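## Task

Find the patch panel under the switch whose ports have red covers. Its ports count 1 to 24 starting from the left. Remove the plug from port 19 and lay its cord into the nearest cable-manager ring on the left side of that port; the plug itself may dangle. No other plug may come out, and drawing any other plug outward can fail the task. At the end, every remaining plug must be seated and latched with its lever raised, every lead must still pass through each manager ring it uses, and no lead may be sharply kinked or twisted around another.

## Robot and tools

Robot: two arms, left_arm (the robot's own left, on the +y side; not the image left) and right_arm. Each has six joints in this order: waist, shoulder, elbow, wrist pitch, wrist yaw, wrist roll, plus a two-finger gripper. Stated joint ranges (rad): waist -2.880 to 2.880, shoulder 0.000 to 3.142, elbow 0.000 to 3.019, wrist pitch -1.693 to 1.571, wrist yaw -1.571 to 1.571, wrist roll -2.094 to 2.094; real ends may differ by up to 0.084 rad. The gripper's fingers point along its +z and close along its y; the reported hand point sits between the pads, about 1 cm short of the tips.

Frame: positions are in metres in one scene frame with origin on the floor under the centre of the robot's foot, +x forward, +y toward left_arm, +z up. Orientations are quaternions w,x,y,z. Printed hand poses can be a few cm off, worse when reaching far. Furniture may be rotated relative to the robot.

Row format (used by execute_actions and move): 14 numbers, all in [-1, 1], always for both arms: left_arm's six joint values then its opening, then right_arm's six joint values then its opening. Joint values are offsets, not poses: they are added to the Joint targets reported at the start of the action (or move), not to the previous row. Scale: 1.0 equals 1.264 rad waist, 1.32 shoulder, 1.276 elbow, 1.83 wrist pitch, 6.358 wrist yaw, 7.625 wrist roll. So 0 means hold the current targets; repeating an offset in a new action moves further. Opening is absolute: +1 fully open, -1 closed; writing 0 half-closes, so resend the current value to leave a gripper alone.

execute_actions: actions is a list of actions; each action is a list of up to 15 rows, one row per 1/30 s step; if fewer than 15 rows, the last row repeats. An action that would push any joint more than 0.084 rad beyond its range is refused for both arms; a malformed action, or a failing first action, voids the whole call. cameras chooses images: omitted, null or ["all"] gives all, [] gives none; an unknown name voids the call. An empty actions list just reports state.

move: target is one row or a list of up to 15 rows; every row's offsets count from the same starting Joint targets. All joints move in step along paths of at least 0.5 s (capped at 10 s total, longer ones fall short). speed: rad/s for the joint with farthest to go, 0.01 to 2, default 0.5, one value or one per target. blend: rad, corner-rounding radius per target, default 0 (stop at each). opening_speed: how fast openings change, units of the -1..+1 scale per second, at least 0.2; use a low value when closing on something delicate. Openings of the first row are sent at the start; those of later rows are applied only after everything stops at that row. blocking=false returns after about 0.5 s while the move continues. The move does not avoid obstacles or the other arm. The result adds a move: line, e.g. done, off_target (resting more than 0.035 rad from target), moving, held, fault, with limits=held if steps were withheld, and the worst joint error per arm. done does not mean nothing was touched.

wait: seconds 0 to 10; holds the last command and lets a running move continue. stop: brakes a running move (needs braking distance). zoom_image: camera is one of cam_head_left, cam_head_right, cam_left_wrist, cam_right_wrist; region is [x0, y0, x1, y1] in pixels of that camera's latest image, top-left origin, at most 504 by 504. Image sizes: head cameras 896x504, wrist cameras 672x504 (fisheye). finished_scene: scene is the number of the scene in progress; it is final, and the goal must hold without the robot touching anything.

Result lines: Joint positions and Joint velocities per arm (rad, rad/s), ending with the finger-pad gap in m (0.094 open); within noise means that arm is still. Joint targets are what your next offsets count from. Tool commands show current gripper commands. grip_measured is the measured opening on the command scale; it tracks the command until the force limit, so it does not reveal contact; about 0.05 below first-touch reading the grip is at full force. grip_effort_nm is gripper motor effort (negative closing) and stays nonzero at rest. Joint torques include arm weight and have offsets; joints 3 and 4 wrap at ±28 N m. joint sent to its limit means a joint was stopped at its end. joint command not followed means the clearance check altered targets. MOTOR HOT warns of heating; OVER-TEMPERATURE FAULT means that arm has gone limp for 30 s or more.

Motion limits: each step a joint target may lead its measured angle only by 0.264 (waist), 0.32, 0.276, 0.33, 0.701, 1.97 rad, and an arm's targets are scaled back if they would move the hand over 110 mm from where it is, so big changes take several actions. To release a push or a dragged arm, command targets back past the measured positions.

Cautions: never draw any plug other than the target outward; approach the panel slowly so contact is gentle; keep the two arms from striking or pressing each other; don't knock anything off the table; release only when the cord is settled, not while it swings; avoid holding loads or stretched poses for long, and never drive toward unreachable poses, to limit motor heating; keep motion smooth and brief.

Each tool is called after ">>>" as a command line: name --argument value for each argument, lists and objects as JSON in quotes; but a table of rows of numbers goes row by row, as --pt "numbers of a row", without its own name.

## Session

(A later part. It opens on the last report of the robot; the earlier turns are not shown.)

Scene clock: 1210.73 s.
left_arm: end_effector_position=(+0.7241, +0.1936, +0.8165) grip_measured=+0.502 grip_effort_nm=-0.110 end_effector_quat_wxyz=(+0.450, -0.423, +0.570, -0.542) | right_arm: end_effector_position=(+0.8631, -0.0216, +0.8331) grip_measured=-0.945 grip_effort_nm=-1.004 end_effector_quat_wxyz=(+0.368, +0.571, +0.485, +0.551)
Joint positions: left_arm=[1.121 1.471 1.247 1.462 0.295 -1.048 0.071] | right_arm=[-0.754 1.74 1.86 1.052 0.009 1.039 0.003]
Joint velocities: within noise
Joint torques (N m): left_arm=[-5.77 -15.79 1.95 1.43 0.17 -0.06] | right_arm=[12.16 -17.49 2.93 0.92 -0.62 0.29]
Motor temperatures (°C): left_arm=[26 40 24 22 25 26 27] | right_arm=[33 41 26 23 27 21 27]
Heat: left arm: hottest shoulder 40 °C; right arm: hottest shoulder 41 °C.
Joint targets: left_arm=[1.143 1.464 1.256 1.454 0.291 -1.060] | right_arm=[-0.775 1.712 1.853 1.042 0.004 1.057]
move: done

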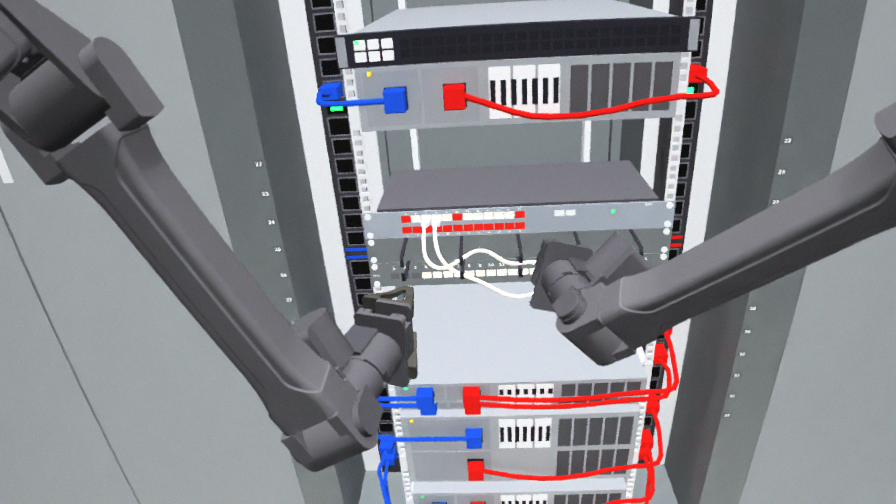

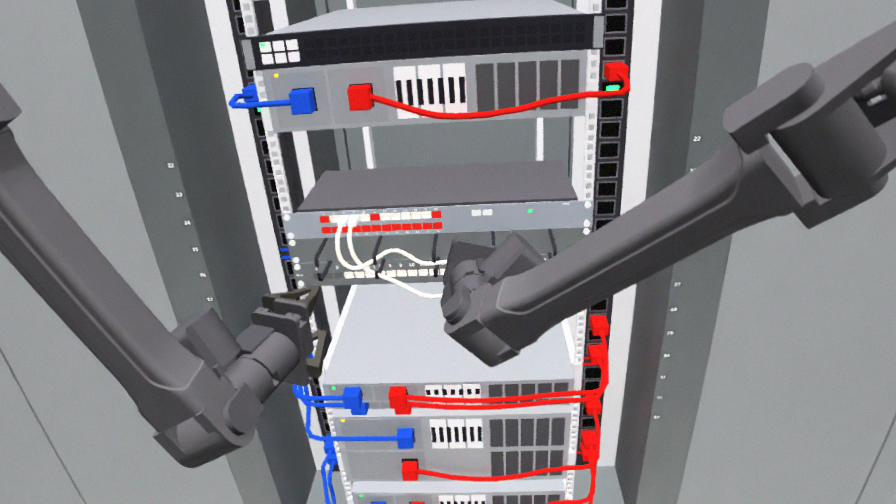

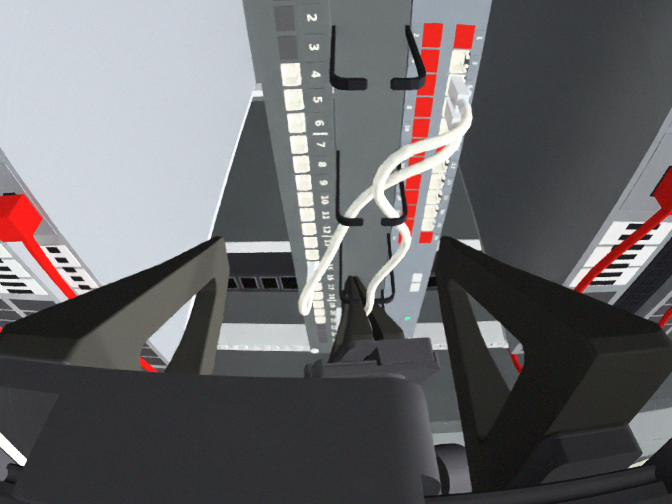

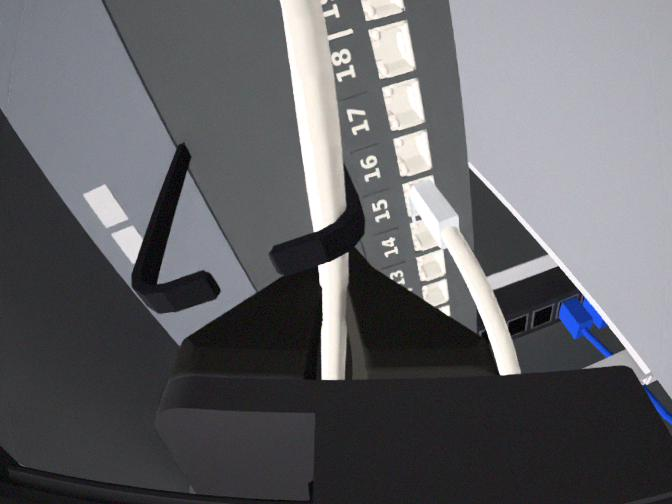

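>>> move --target '[0,0,0,0,0,0,0.5,0,0,0,0,0,0,-0.84]' --opening_speed 0.2

>>> zoom_image --camera "cam_left_wrist" --region '[290, 180, 430, 370]'

>>> zoom_image --camera "cam_right_wrist" --region '[170, 150, 460, 400]'

Scene clock: 1225.17 s.
left_arm: end_effector_position=(+0.7241, +0.1936, +0.8165) grip_measured=+0.502 grip_effort_nm=-0.115 end_effector_quat_wxyz=(+0.450, -0.423, +0.570, -0.542) | right_arm: end_effector_position=(+0.8639, -0.0226, +0.8343) grip_measured=-0.842 grip_effort_nm=0.100 end_effector_quat_wxyz=(+0.368, +0.572, +0.483, +0.552)
Joint positions: left_arm=[1.121 1.471 1.247 1.462 0.295 -1.048 0.071] | right_arm=[-0.754 1.738 1.86 1.052 0.008 1.042 0.007]
Joint velocities: within noise
Joint torques (N m): left_arm=[-5.71 -15.68 2 1.36 0.17 -0.07] | right_arm=[12.34 -17.2 2.97 0.8 -0.57 0.25]
Motor temperatures (°C): left_arm=[26 40 24 22 25 26 27] | right_arm=[32 41 26 23 27 21 27]
Heat: left arm: hottest shoulder 40 °C; right arm: hottest shoulder 41 °C.
Joint targets: left_arm=[1.143 1.464 1.256 1.454 0.291 -1.060] | right_arm=[-0.775 1.713 1.853 1.042 0.004 1.058]
move: done

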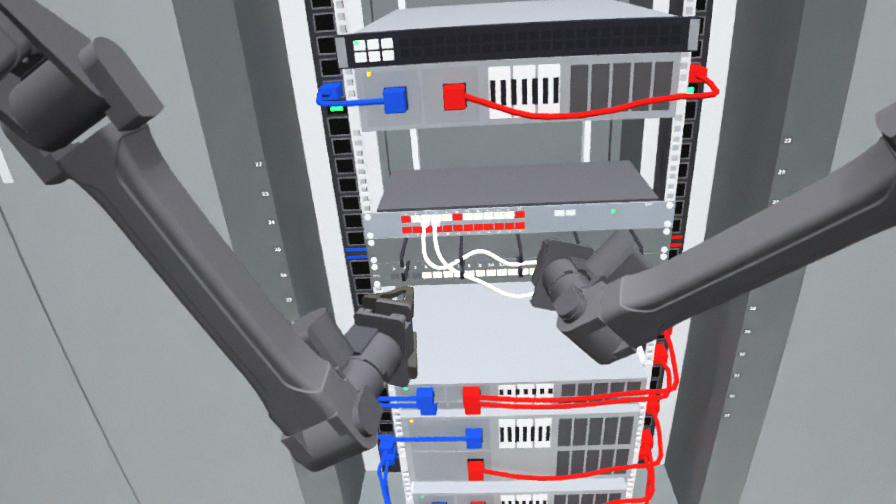

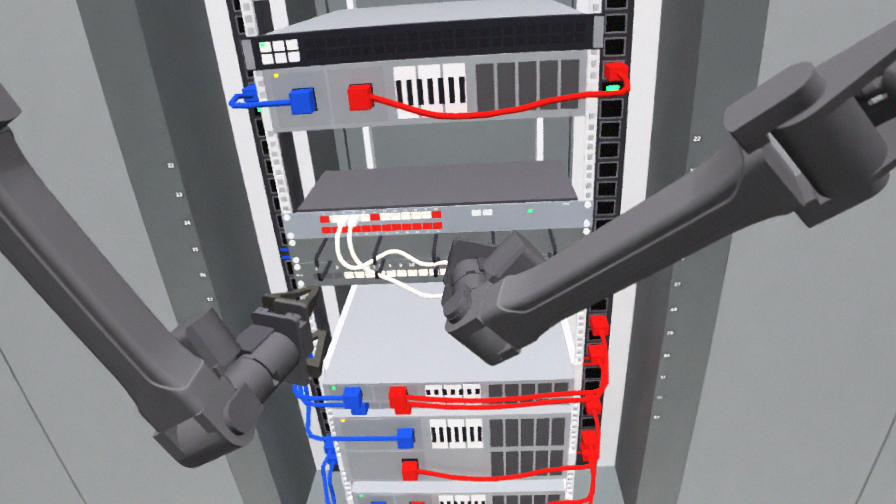

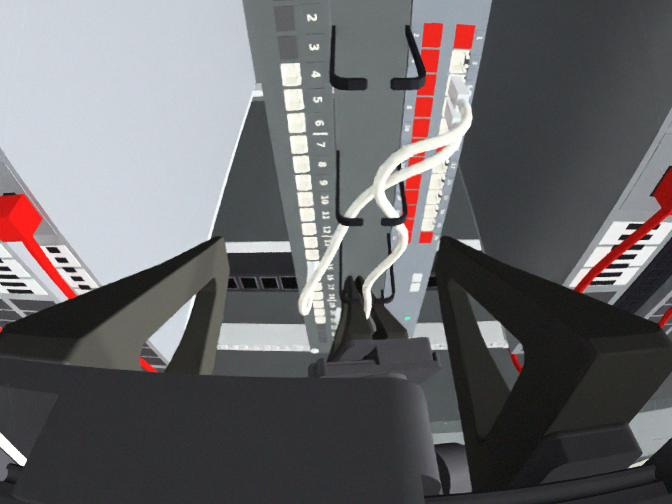

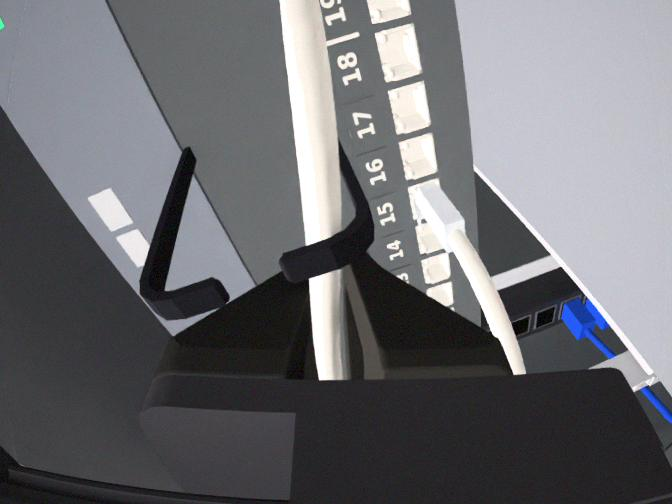

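Scaled by 2.653 from the camera's 672x504 image, which has a finer 960x720 frame.

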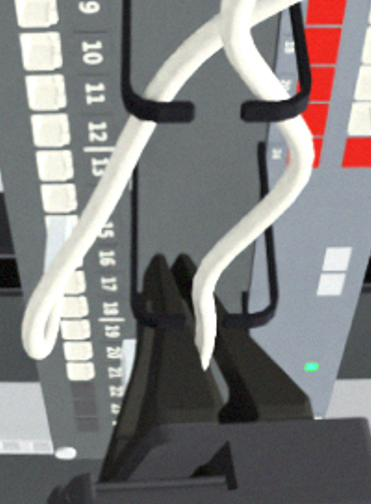

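Scaled by 1.738 from the camera's 672x504 image, which has a finer 960x720 frame.

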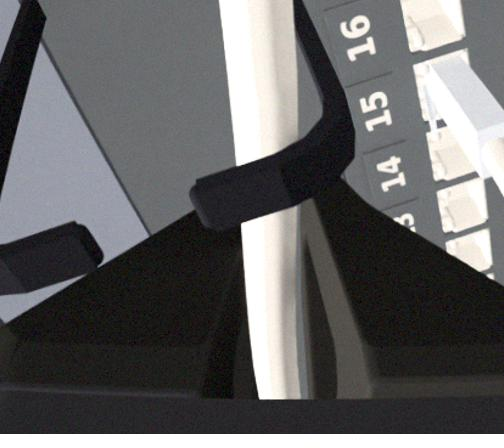

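>>> zoom_image --camera "cam_left_wrist" --region '[330, 180, 430, 260]'

>>> zoom_image --camera "cam_left_wrist" --region '[330, 260, 410, 340]'

Scaled by 5.040 from the camera's 672x504 image, which has a finer 960x720 frame.

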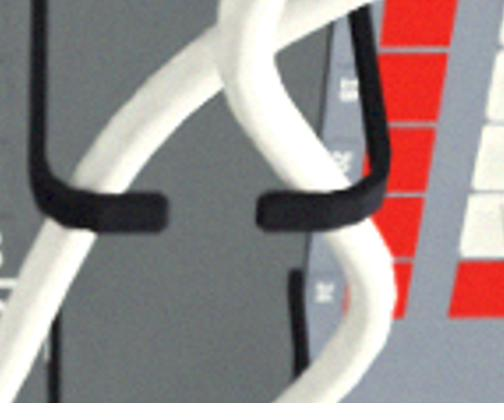

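Scaled by 6.300 from the camera's 672x504 image, which has a finer 960x720 frame.

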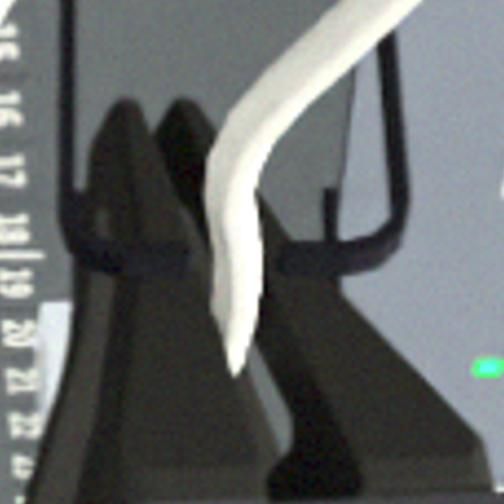

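>>> zoom_image --camera "cam_head_left" --region '[370, 200, 620, 310]'

>>> zoom_image --camera "cam_head_right" --region '[290, 200, 540, 310]'

>>> zoom_image --camera "cam_left_wrist" --region '[240, 0, 500, 250]'

Scaled by 2.016 from the camera's 896x504 image, which has a finer 1280x720 frame.

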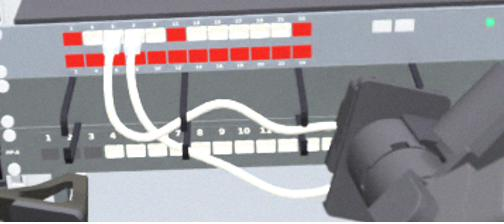

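Scaled by 2.016 from the camera's 896x504 image, which has a finer 1280x720 frame.

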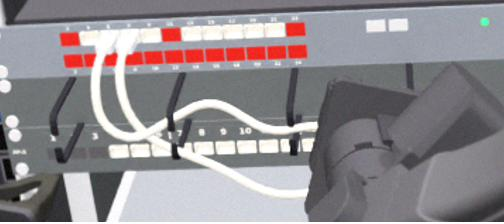

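Scaled by 1.938 from the camera's 672x504 image, which has a finer 960x720 frame.

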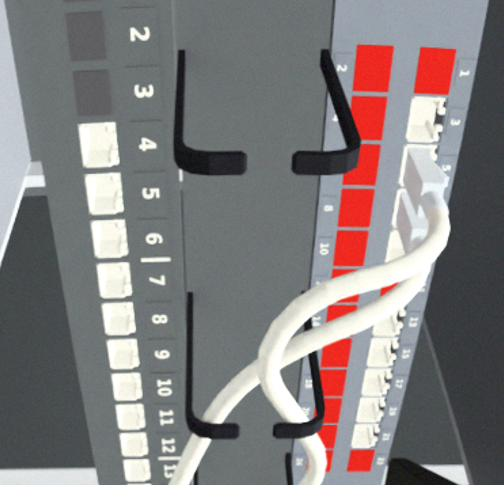

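>>> move --target '[0,0,0,0,0,0,0.5,0,0,0,0,0,0,-0.68]' --opening_speed 0.2 --cameras '["cam_left_wrist","cam_right_wrist"]'

>>> zoom_image --camera "cam_left_wrist" --region '[290, 180, 430, 370]'

>>> zoom_image --camera "cam_right_wrist" --region '[170, 150, 460, 400]'

Scene clock: 1323.90 s.
left_arm: end_effector_position=(+0.7241, +0.1936, +0.8165) grip_measured=+0.502 grip_effort_nm=-0.115 end_effector_quat_wxyz=(+0.450, -0.423, +0.570, -0.542) | right_arm: end_effector_position=(+0.8638, -0.0223, +0.8337) grip_measured=-0.682 grip_effort_nm=0.105 end_effector_quat_wxyz=(+0.367, +0.572, +0.484, +0.552)
Joint positions: left_arm=[1.121 1.471 1.247 1.462 0.295 -1.048 0.071] | right_arm=[-0.754 1.738 1.86 1.049 0.008 1.043 0.015]
Joint velocities: within noise
Joint torques (N m): left_arm=[-5.95 -15.79 2.02 1.39 0.18 -0.07] | right_arm=[12.22 -17.32 2.86 0.94 -0.59 0.24]
Motor temperatures (°C): left_arm=[26 40 24 22 25 26 27] | right_arm=[32 37 26 23 27 21 25]
Heat: left arm: hottest shoulder 40 °C; right arm: hottest shoulder 37 °C.
Joint targets: left_arm=[1.143 1.464 1.256 1.454 0.291 -1.060] | right_arm=[-0.775 1.713 1.853 1.043 0.004 1.057]
move: done
Images, in order (width x height): cam_left_wrist 672x504, cam_right_wrist 672x504.

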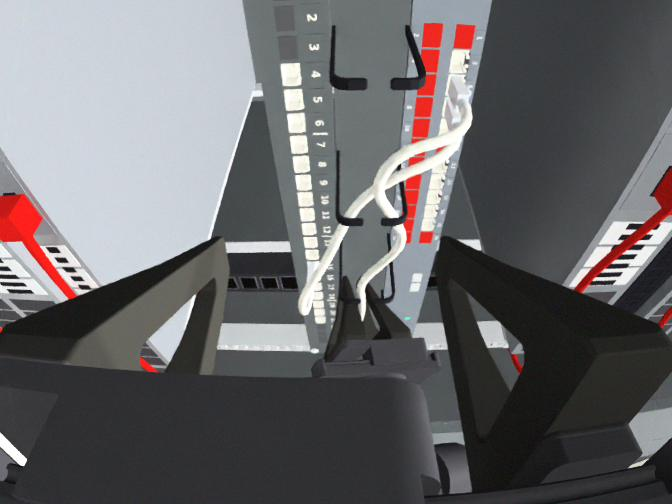

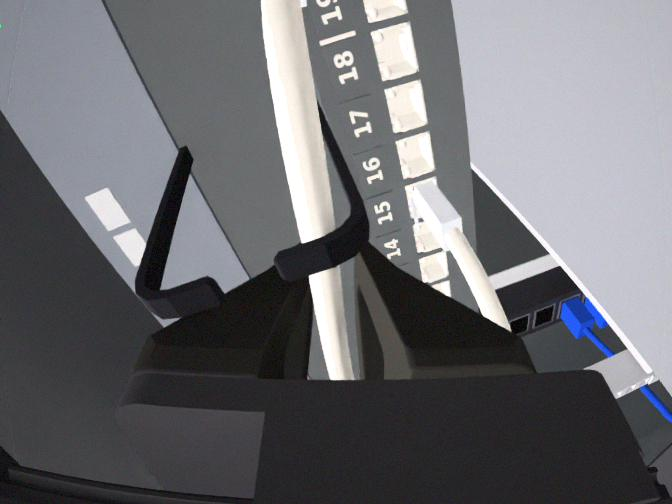

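Scaled by 2.653 from the camera's 672x504 image, which has a finer 960x720 frame.

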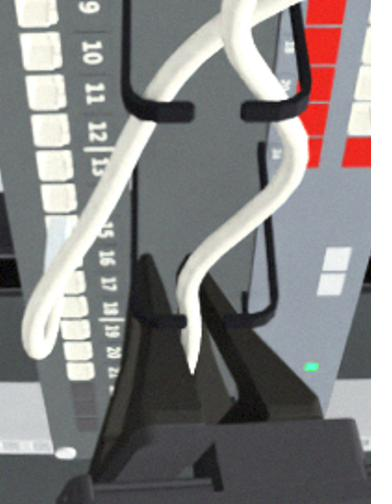

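Scaled by 1.738 from the camera's 672x504 image, which has a finer 960x720 frame.

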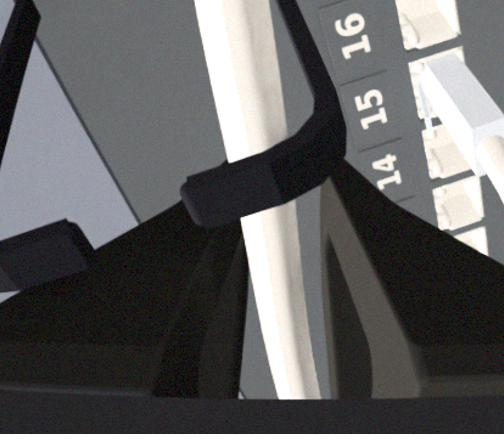

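>>> move --pt "0 0 0 0 0 0 0.5 0 0 0 0.0115 0 0 -0.6" --pt "0 0 0 0 0 0 0.5 0 -0.022 -0.0684 0.0437 0 0 -0.6" --opening_speed 0.2 --speed 0.06 --blend 0.01

>>> zoom_image --camera "cam_left_wrist" --region '[290, 180, 430, 370]'

>>> zoom_image --camera "cam_right_wrist" --region '[170, 150, 460, 400]'

Scene clock: 1347.70 s.
left_arm: end_effector_position=(+0.7241, +0.1936, +0.8165) grip_measured=+0.502 grip_effort_nm=-0.115 end_effector_quat_wxyz=(+0.450, -0.423, +0.570, -0.542) | right_arm: end_effector_position=(+0.8444, -0.0248, +0.8364) grip_measured=-0.601 grip_effort_nm=0.105 end_effector_quat_wxyz=(+0.366, +0.572, +0.484, +0.552)
Joint positions: left_arm=[1.121 1.471 1.247 1.462 0.295 -1.048 0.071] | right_arm=[-0.754 1.71 1.774 1.104 0.006 1.043 0.019]
Joint velocities: within noise
Joint torques (N m): left_arm=[-5.66 -15.68 2 1.36 0.18 -0.09] | right_arm=[11.69 -16.85 2.43 1.98 -0.54 0.25]
Motor temperatures (°C): left_arm=[26 40 24 22 25 26 27] | right_arm=[32 37 26 23 27 21 24]
Heat: left arm: hottest shoulder 40 °C; right arm: hottest shoulder 37 °C.
Joint targets: left_arm=[1.143 1.464 1.256 1.454 0.291 -1.060] | right_arm=[-0.775 1.683 1.766 1.122 0.004 1.057]
move: done; blend cut to 0 rad at target 1

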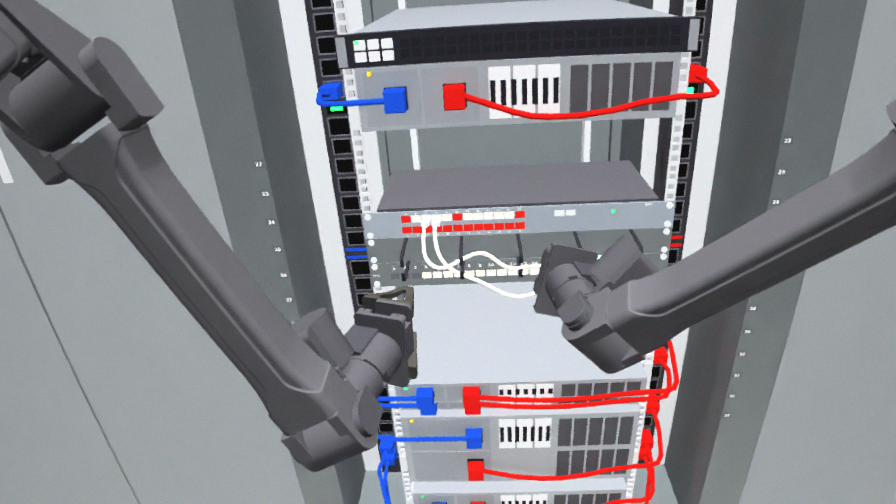

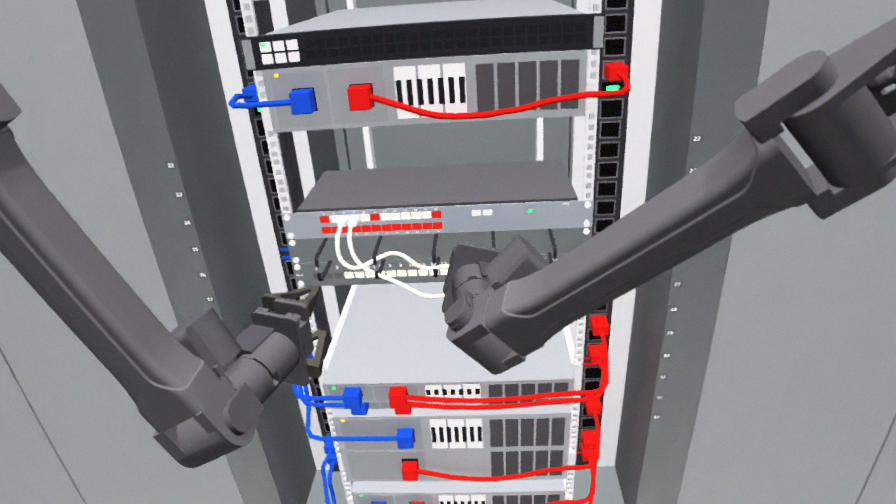

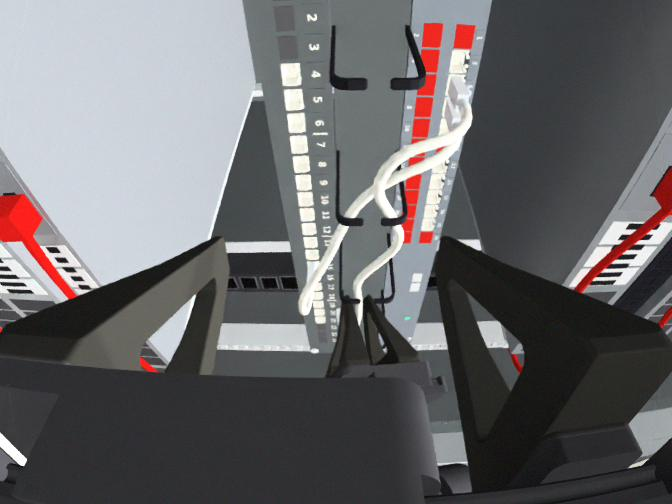

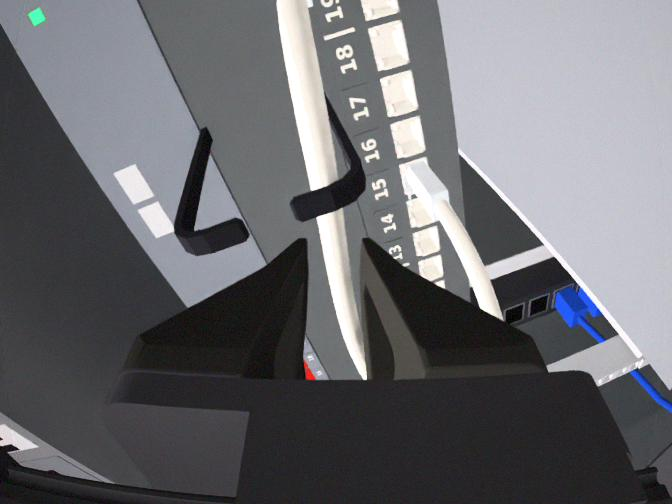

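Scaled by 2.653 from the camera's 672x504 image, which has a finer 960x720 frame.

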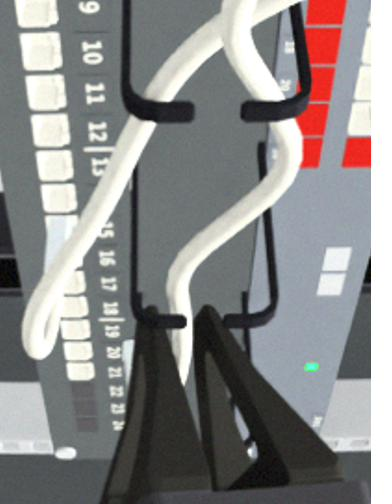

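Scaled by 1.738 from the camera's 672x504 image, which has a finer 960x720 frame.

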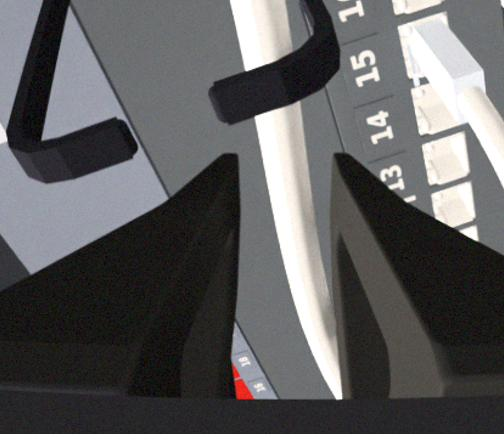

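>>> move --target '[0,0,0,0,0,0,0.5,0,-0.0452,-0.1744,0.0891,0,0,-0.6]' --speed 0.15

>>> zoom_image --camera "cam_left_wrist" --region '[290, 180, 430, 370]'

>>> zoom_image --camera "cam_right_wrist" --region '[170, 50, 560, 400]'

Scene clock: 1360.00 s.
left_arm: end_effector_position=(+0.7241, +0.1936, +0.8165) grip_measured=+0.502 grip_effort_nm=-0.115 end_effector_quat_wxyz=(+0.450, -0.423, +0.570, -0.542) | right_arm: end_effector_position=(+0.7853, -0.0324, +0.8438) grip_measured=-0.601 grip_effort_nm=0.105 end_effector_quat_wxyz=(+0.366, +0.572, +0.484, +0.552)
Joint positions: left_arm=[1.121 1.471 1.247 1.462 0.295 -1.048 0.071] | right_arm=[-0.754 1.649 1.551 1.268 0.006 1.044 0.019]
Joint velocities: within noise
Joint torques (N m): left_arm=[-5.77 -15.85 2 1.36 0.18 -0.08] | right_arm=[11.11 -15.68 1.42 1.88 -0.55 0.24]
Motor temperatures (°C): left_arm=[26 41 24 22 25 26 27] | right_arm=[32 37 25 23 27 21 24]
Heat: left arm: hottest shoulder 41 °C; right arm: hottest shoulder 37 °C.
Joint targets: left_arm=[1.143 1.464 1.256 1.454 0.291 -1.060] | right_arm=[-0.775 1.624 1.543 1.285 0.004 1.058]
move: done

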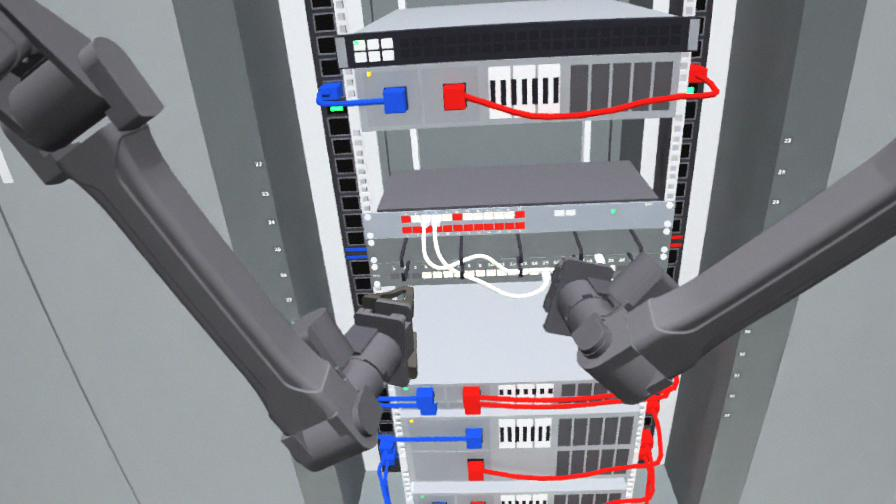

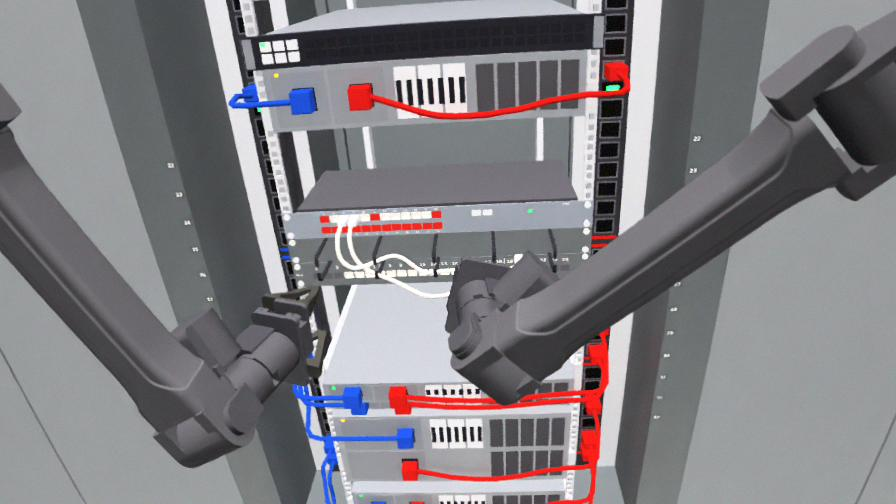

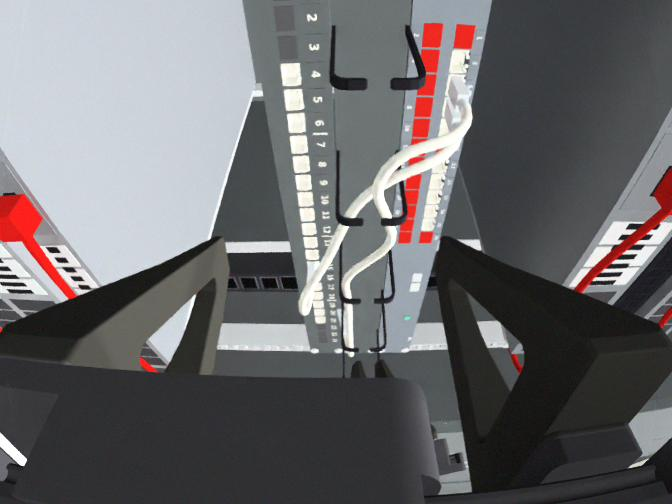

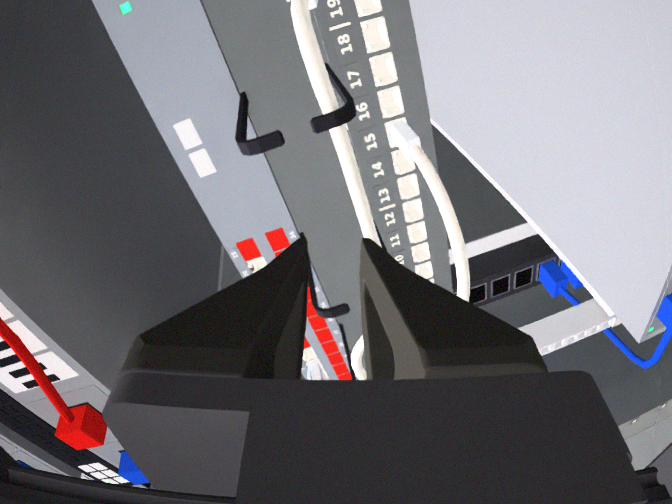

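Scaled by 2.653 from the camera's 672x504 image, which has a finer 960x720 frame.

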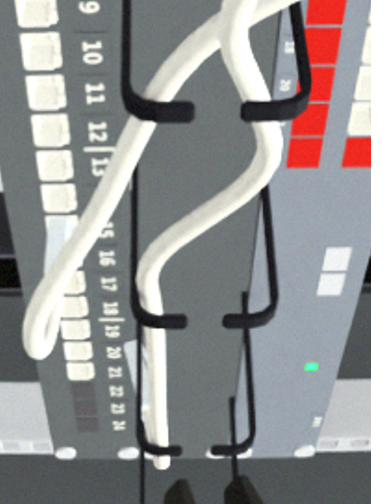

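Scaled by 1.292 from the camera's 672x504 image, which has a finer 960x720 frame.

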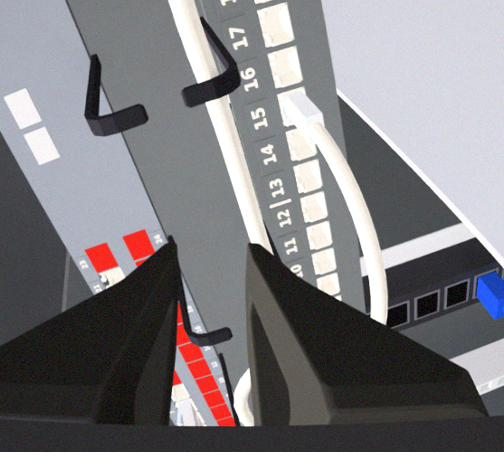

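>>> move --pt "0 0 0 0 0 0 0.5 0 -0.030 -0.195 0.1145 0 0 -0.6" --pt "0 0 0 0 0 0 0.5 -0.2 -0.030 -0.195 0.1145 0 0 -0.6" --speed 0.4

>>> zoom_image --camera "cam_head_left" --region '[370, 200, 680, 350]'

>>> zoom_image --camera "cam_head_right" --region '[290, 200, 600, 350]'

>>> zoom_image --camera "cam_left_wrist" --region '[290, 180, 430, 370]'

Scene clock: 1375.03 s.
left_arm: end_effector_position=(+0.7241, +0.1936, +0.8165) grip_measured=+0.502 grip_effort_nm=-0.115 end_effector_quat_wxyz=(+0.450, -0.423, +0.570, -0.542) | right_arm: end_effector_position=(+0.7016, -0.1580, +0.7617) grip_measured=-0.601 grip_effort_nm=0.110 end_effector_quat_wxyz=(+0.438, +0.542, +0.546, +0.466)
Joint positions: left_arm=[1.121 1.471 1.247 1.462 0.295 -1.048 0.071] | right_arm=[-1.017 1.607 1.302 1.477 0.006 1.044 0.019]
Joint velocities: within noise
Joint torques (N m): left_arm=[-5.71 -15.68 1.99 1.4 0.18 -0.09] | right_arm=[7.94 -16.56 -0.05 2.33 -0.35 0.23]
Motor temperatures (°C): left_arm=[26 41 24 22 25 26 27] | right_arm=[32 39 25 23 27 21 24]
Heat: left arm: hottest shoulder 41 °C; right arm: hottest shoulder 39 °C.
Joint targets: left_arm=[1.143 1.464 1.256 1.454 0.291 -1.060] | right_arm=[-1.028 1.584 1.294 1.495 0.004 1.057]
move: done

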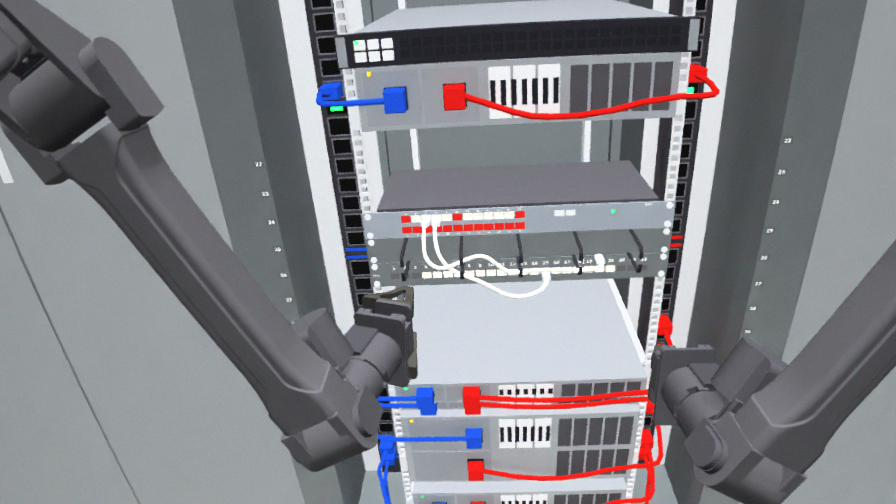

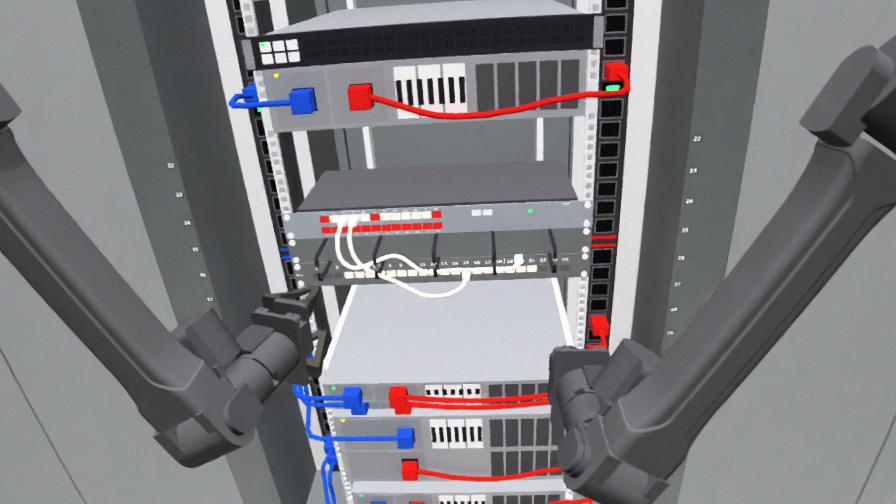

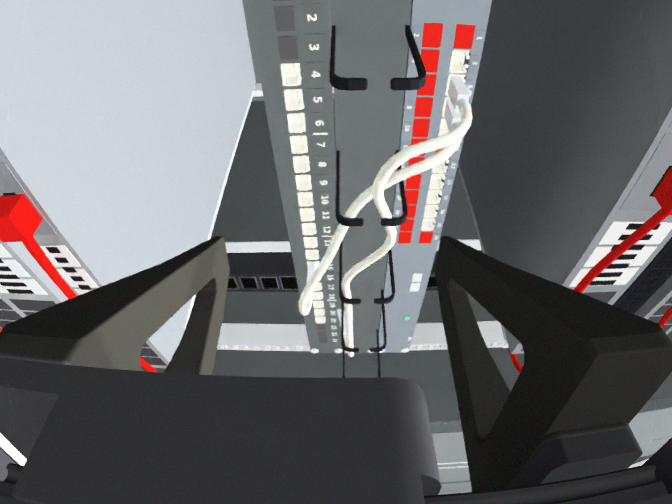

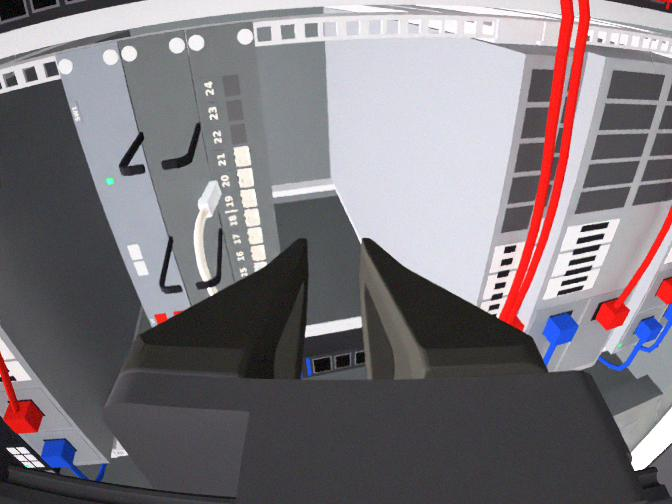

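Scaled by 1.626 from the camera's 896x504 image, which has a finer 1280x720 frame.

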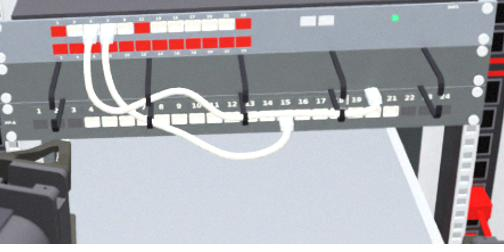

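Scaled by 1.626 from the camera's 896x504 image, which has a finer 1280x720 frame.

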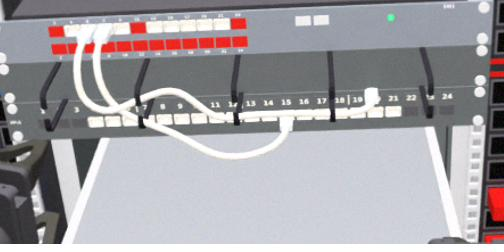

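Scaled by 2.653 from the camera's 672x504 image, which has a finer 960x720 frame.

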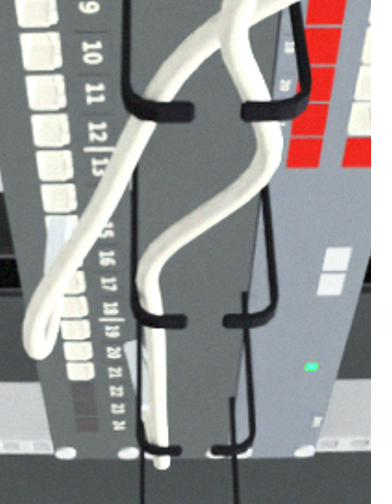

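>>> zoom_image --camera "cam_right_wrist" --region '[100, 100, 320, 330]'

>>> zoom_image --camera "cam_head_left" --region '[400, 200, 500, 290]'

>>> zoom_image --camera "cam_head_left" --region '[510, 230, 610, 310]'

Scaled by 2.191 from the camera's 672x504 image, which has a finer 960x720 frame.

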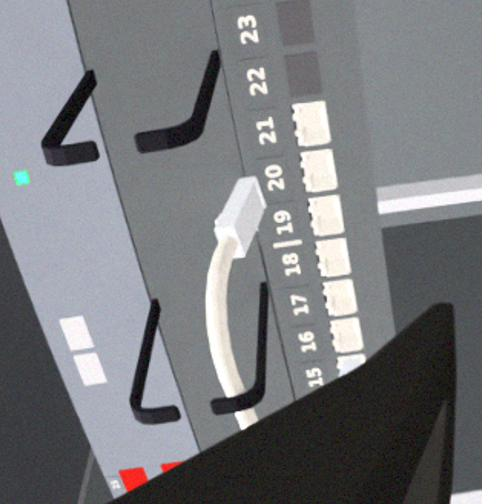

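Scaled by 5.040 from the camera's 896x504 image, which has a finer 1280x720 frame.

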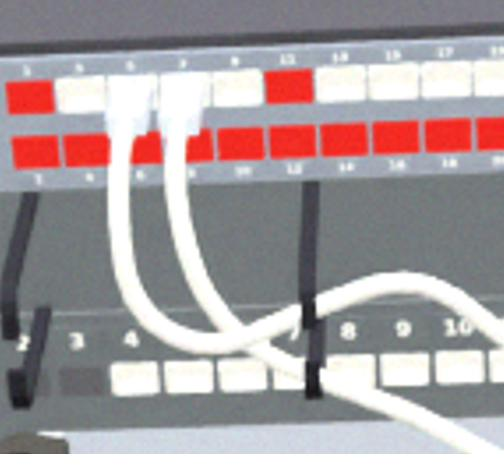

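Scaled by 5.040 from the camera's 896x504 image, which has a finer 1280x720 frame.

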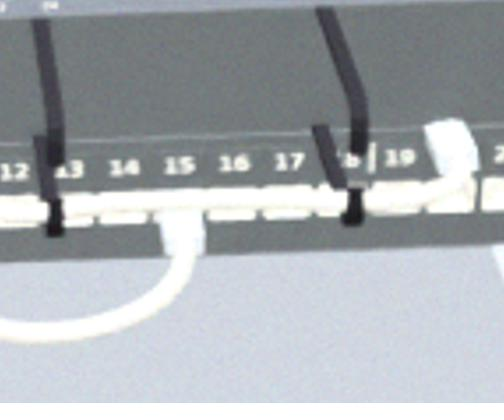

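>>> finished_scene --scene 2

The scene is finished: the task was done.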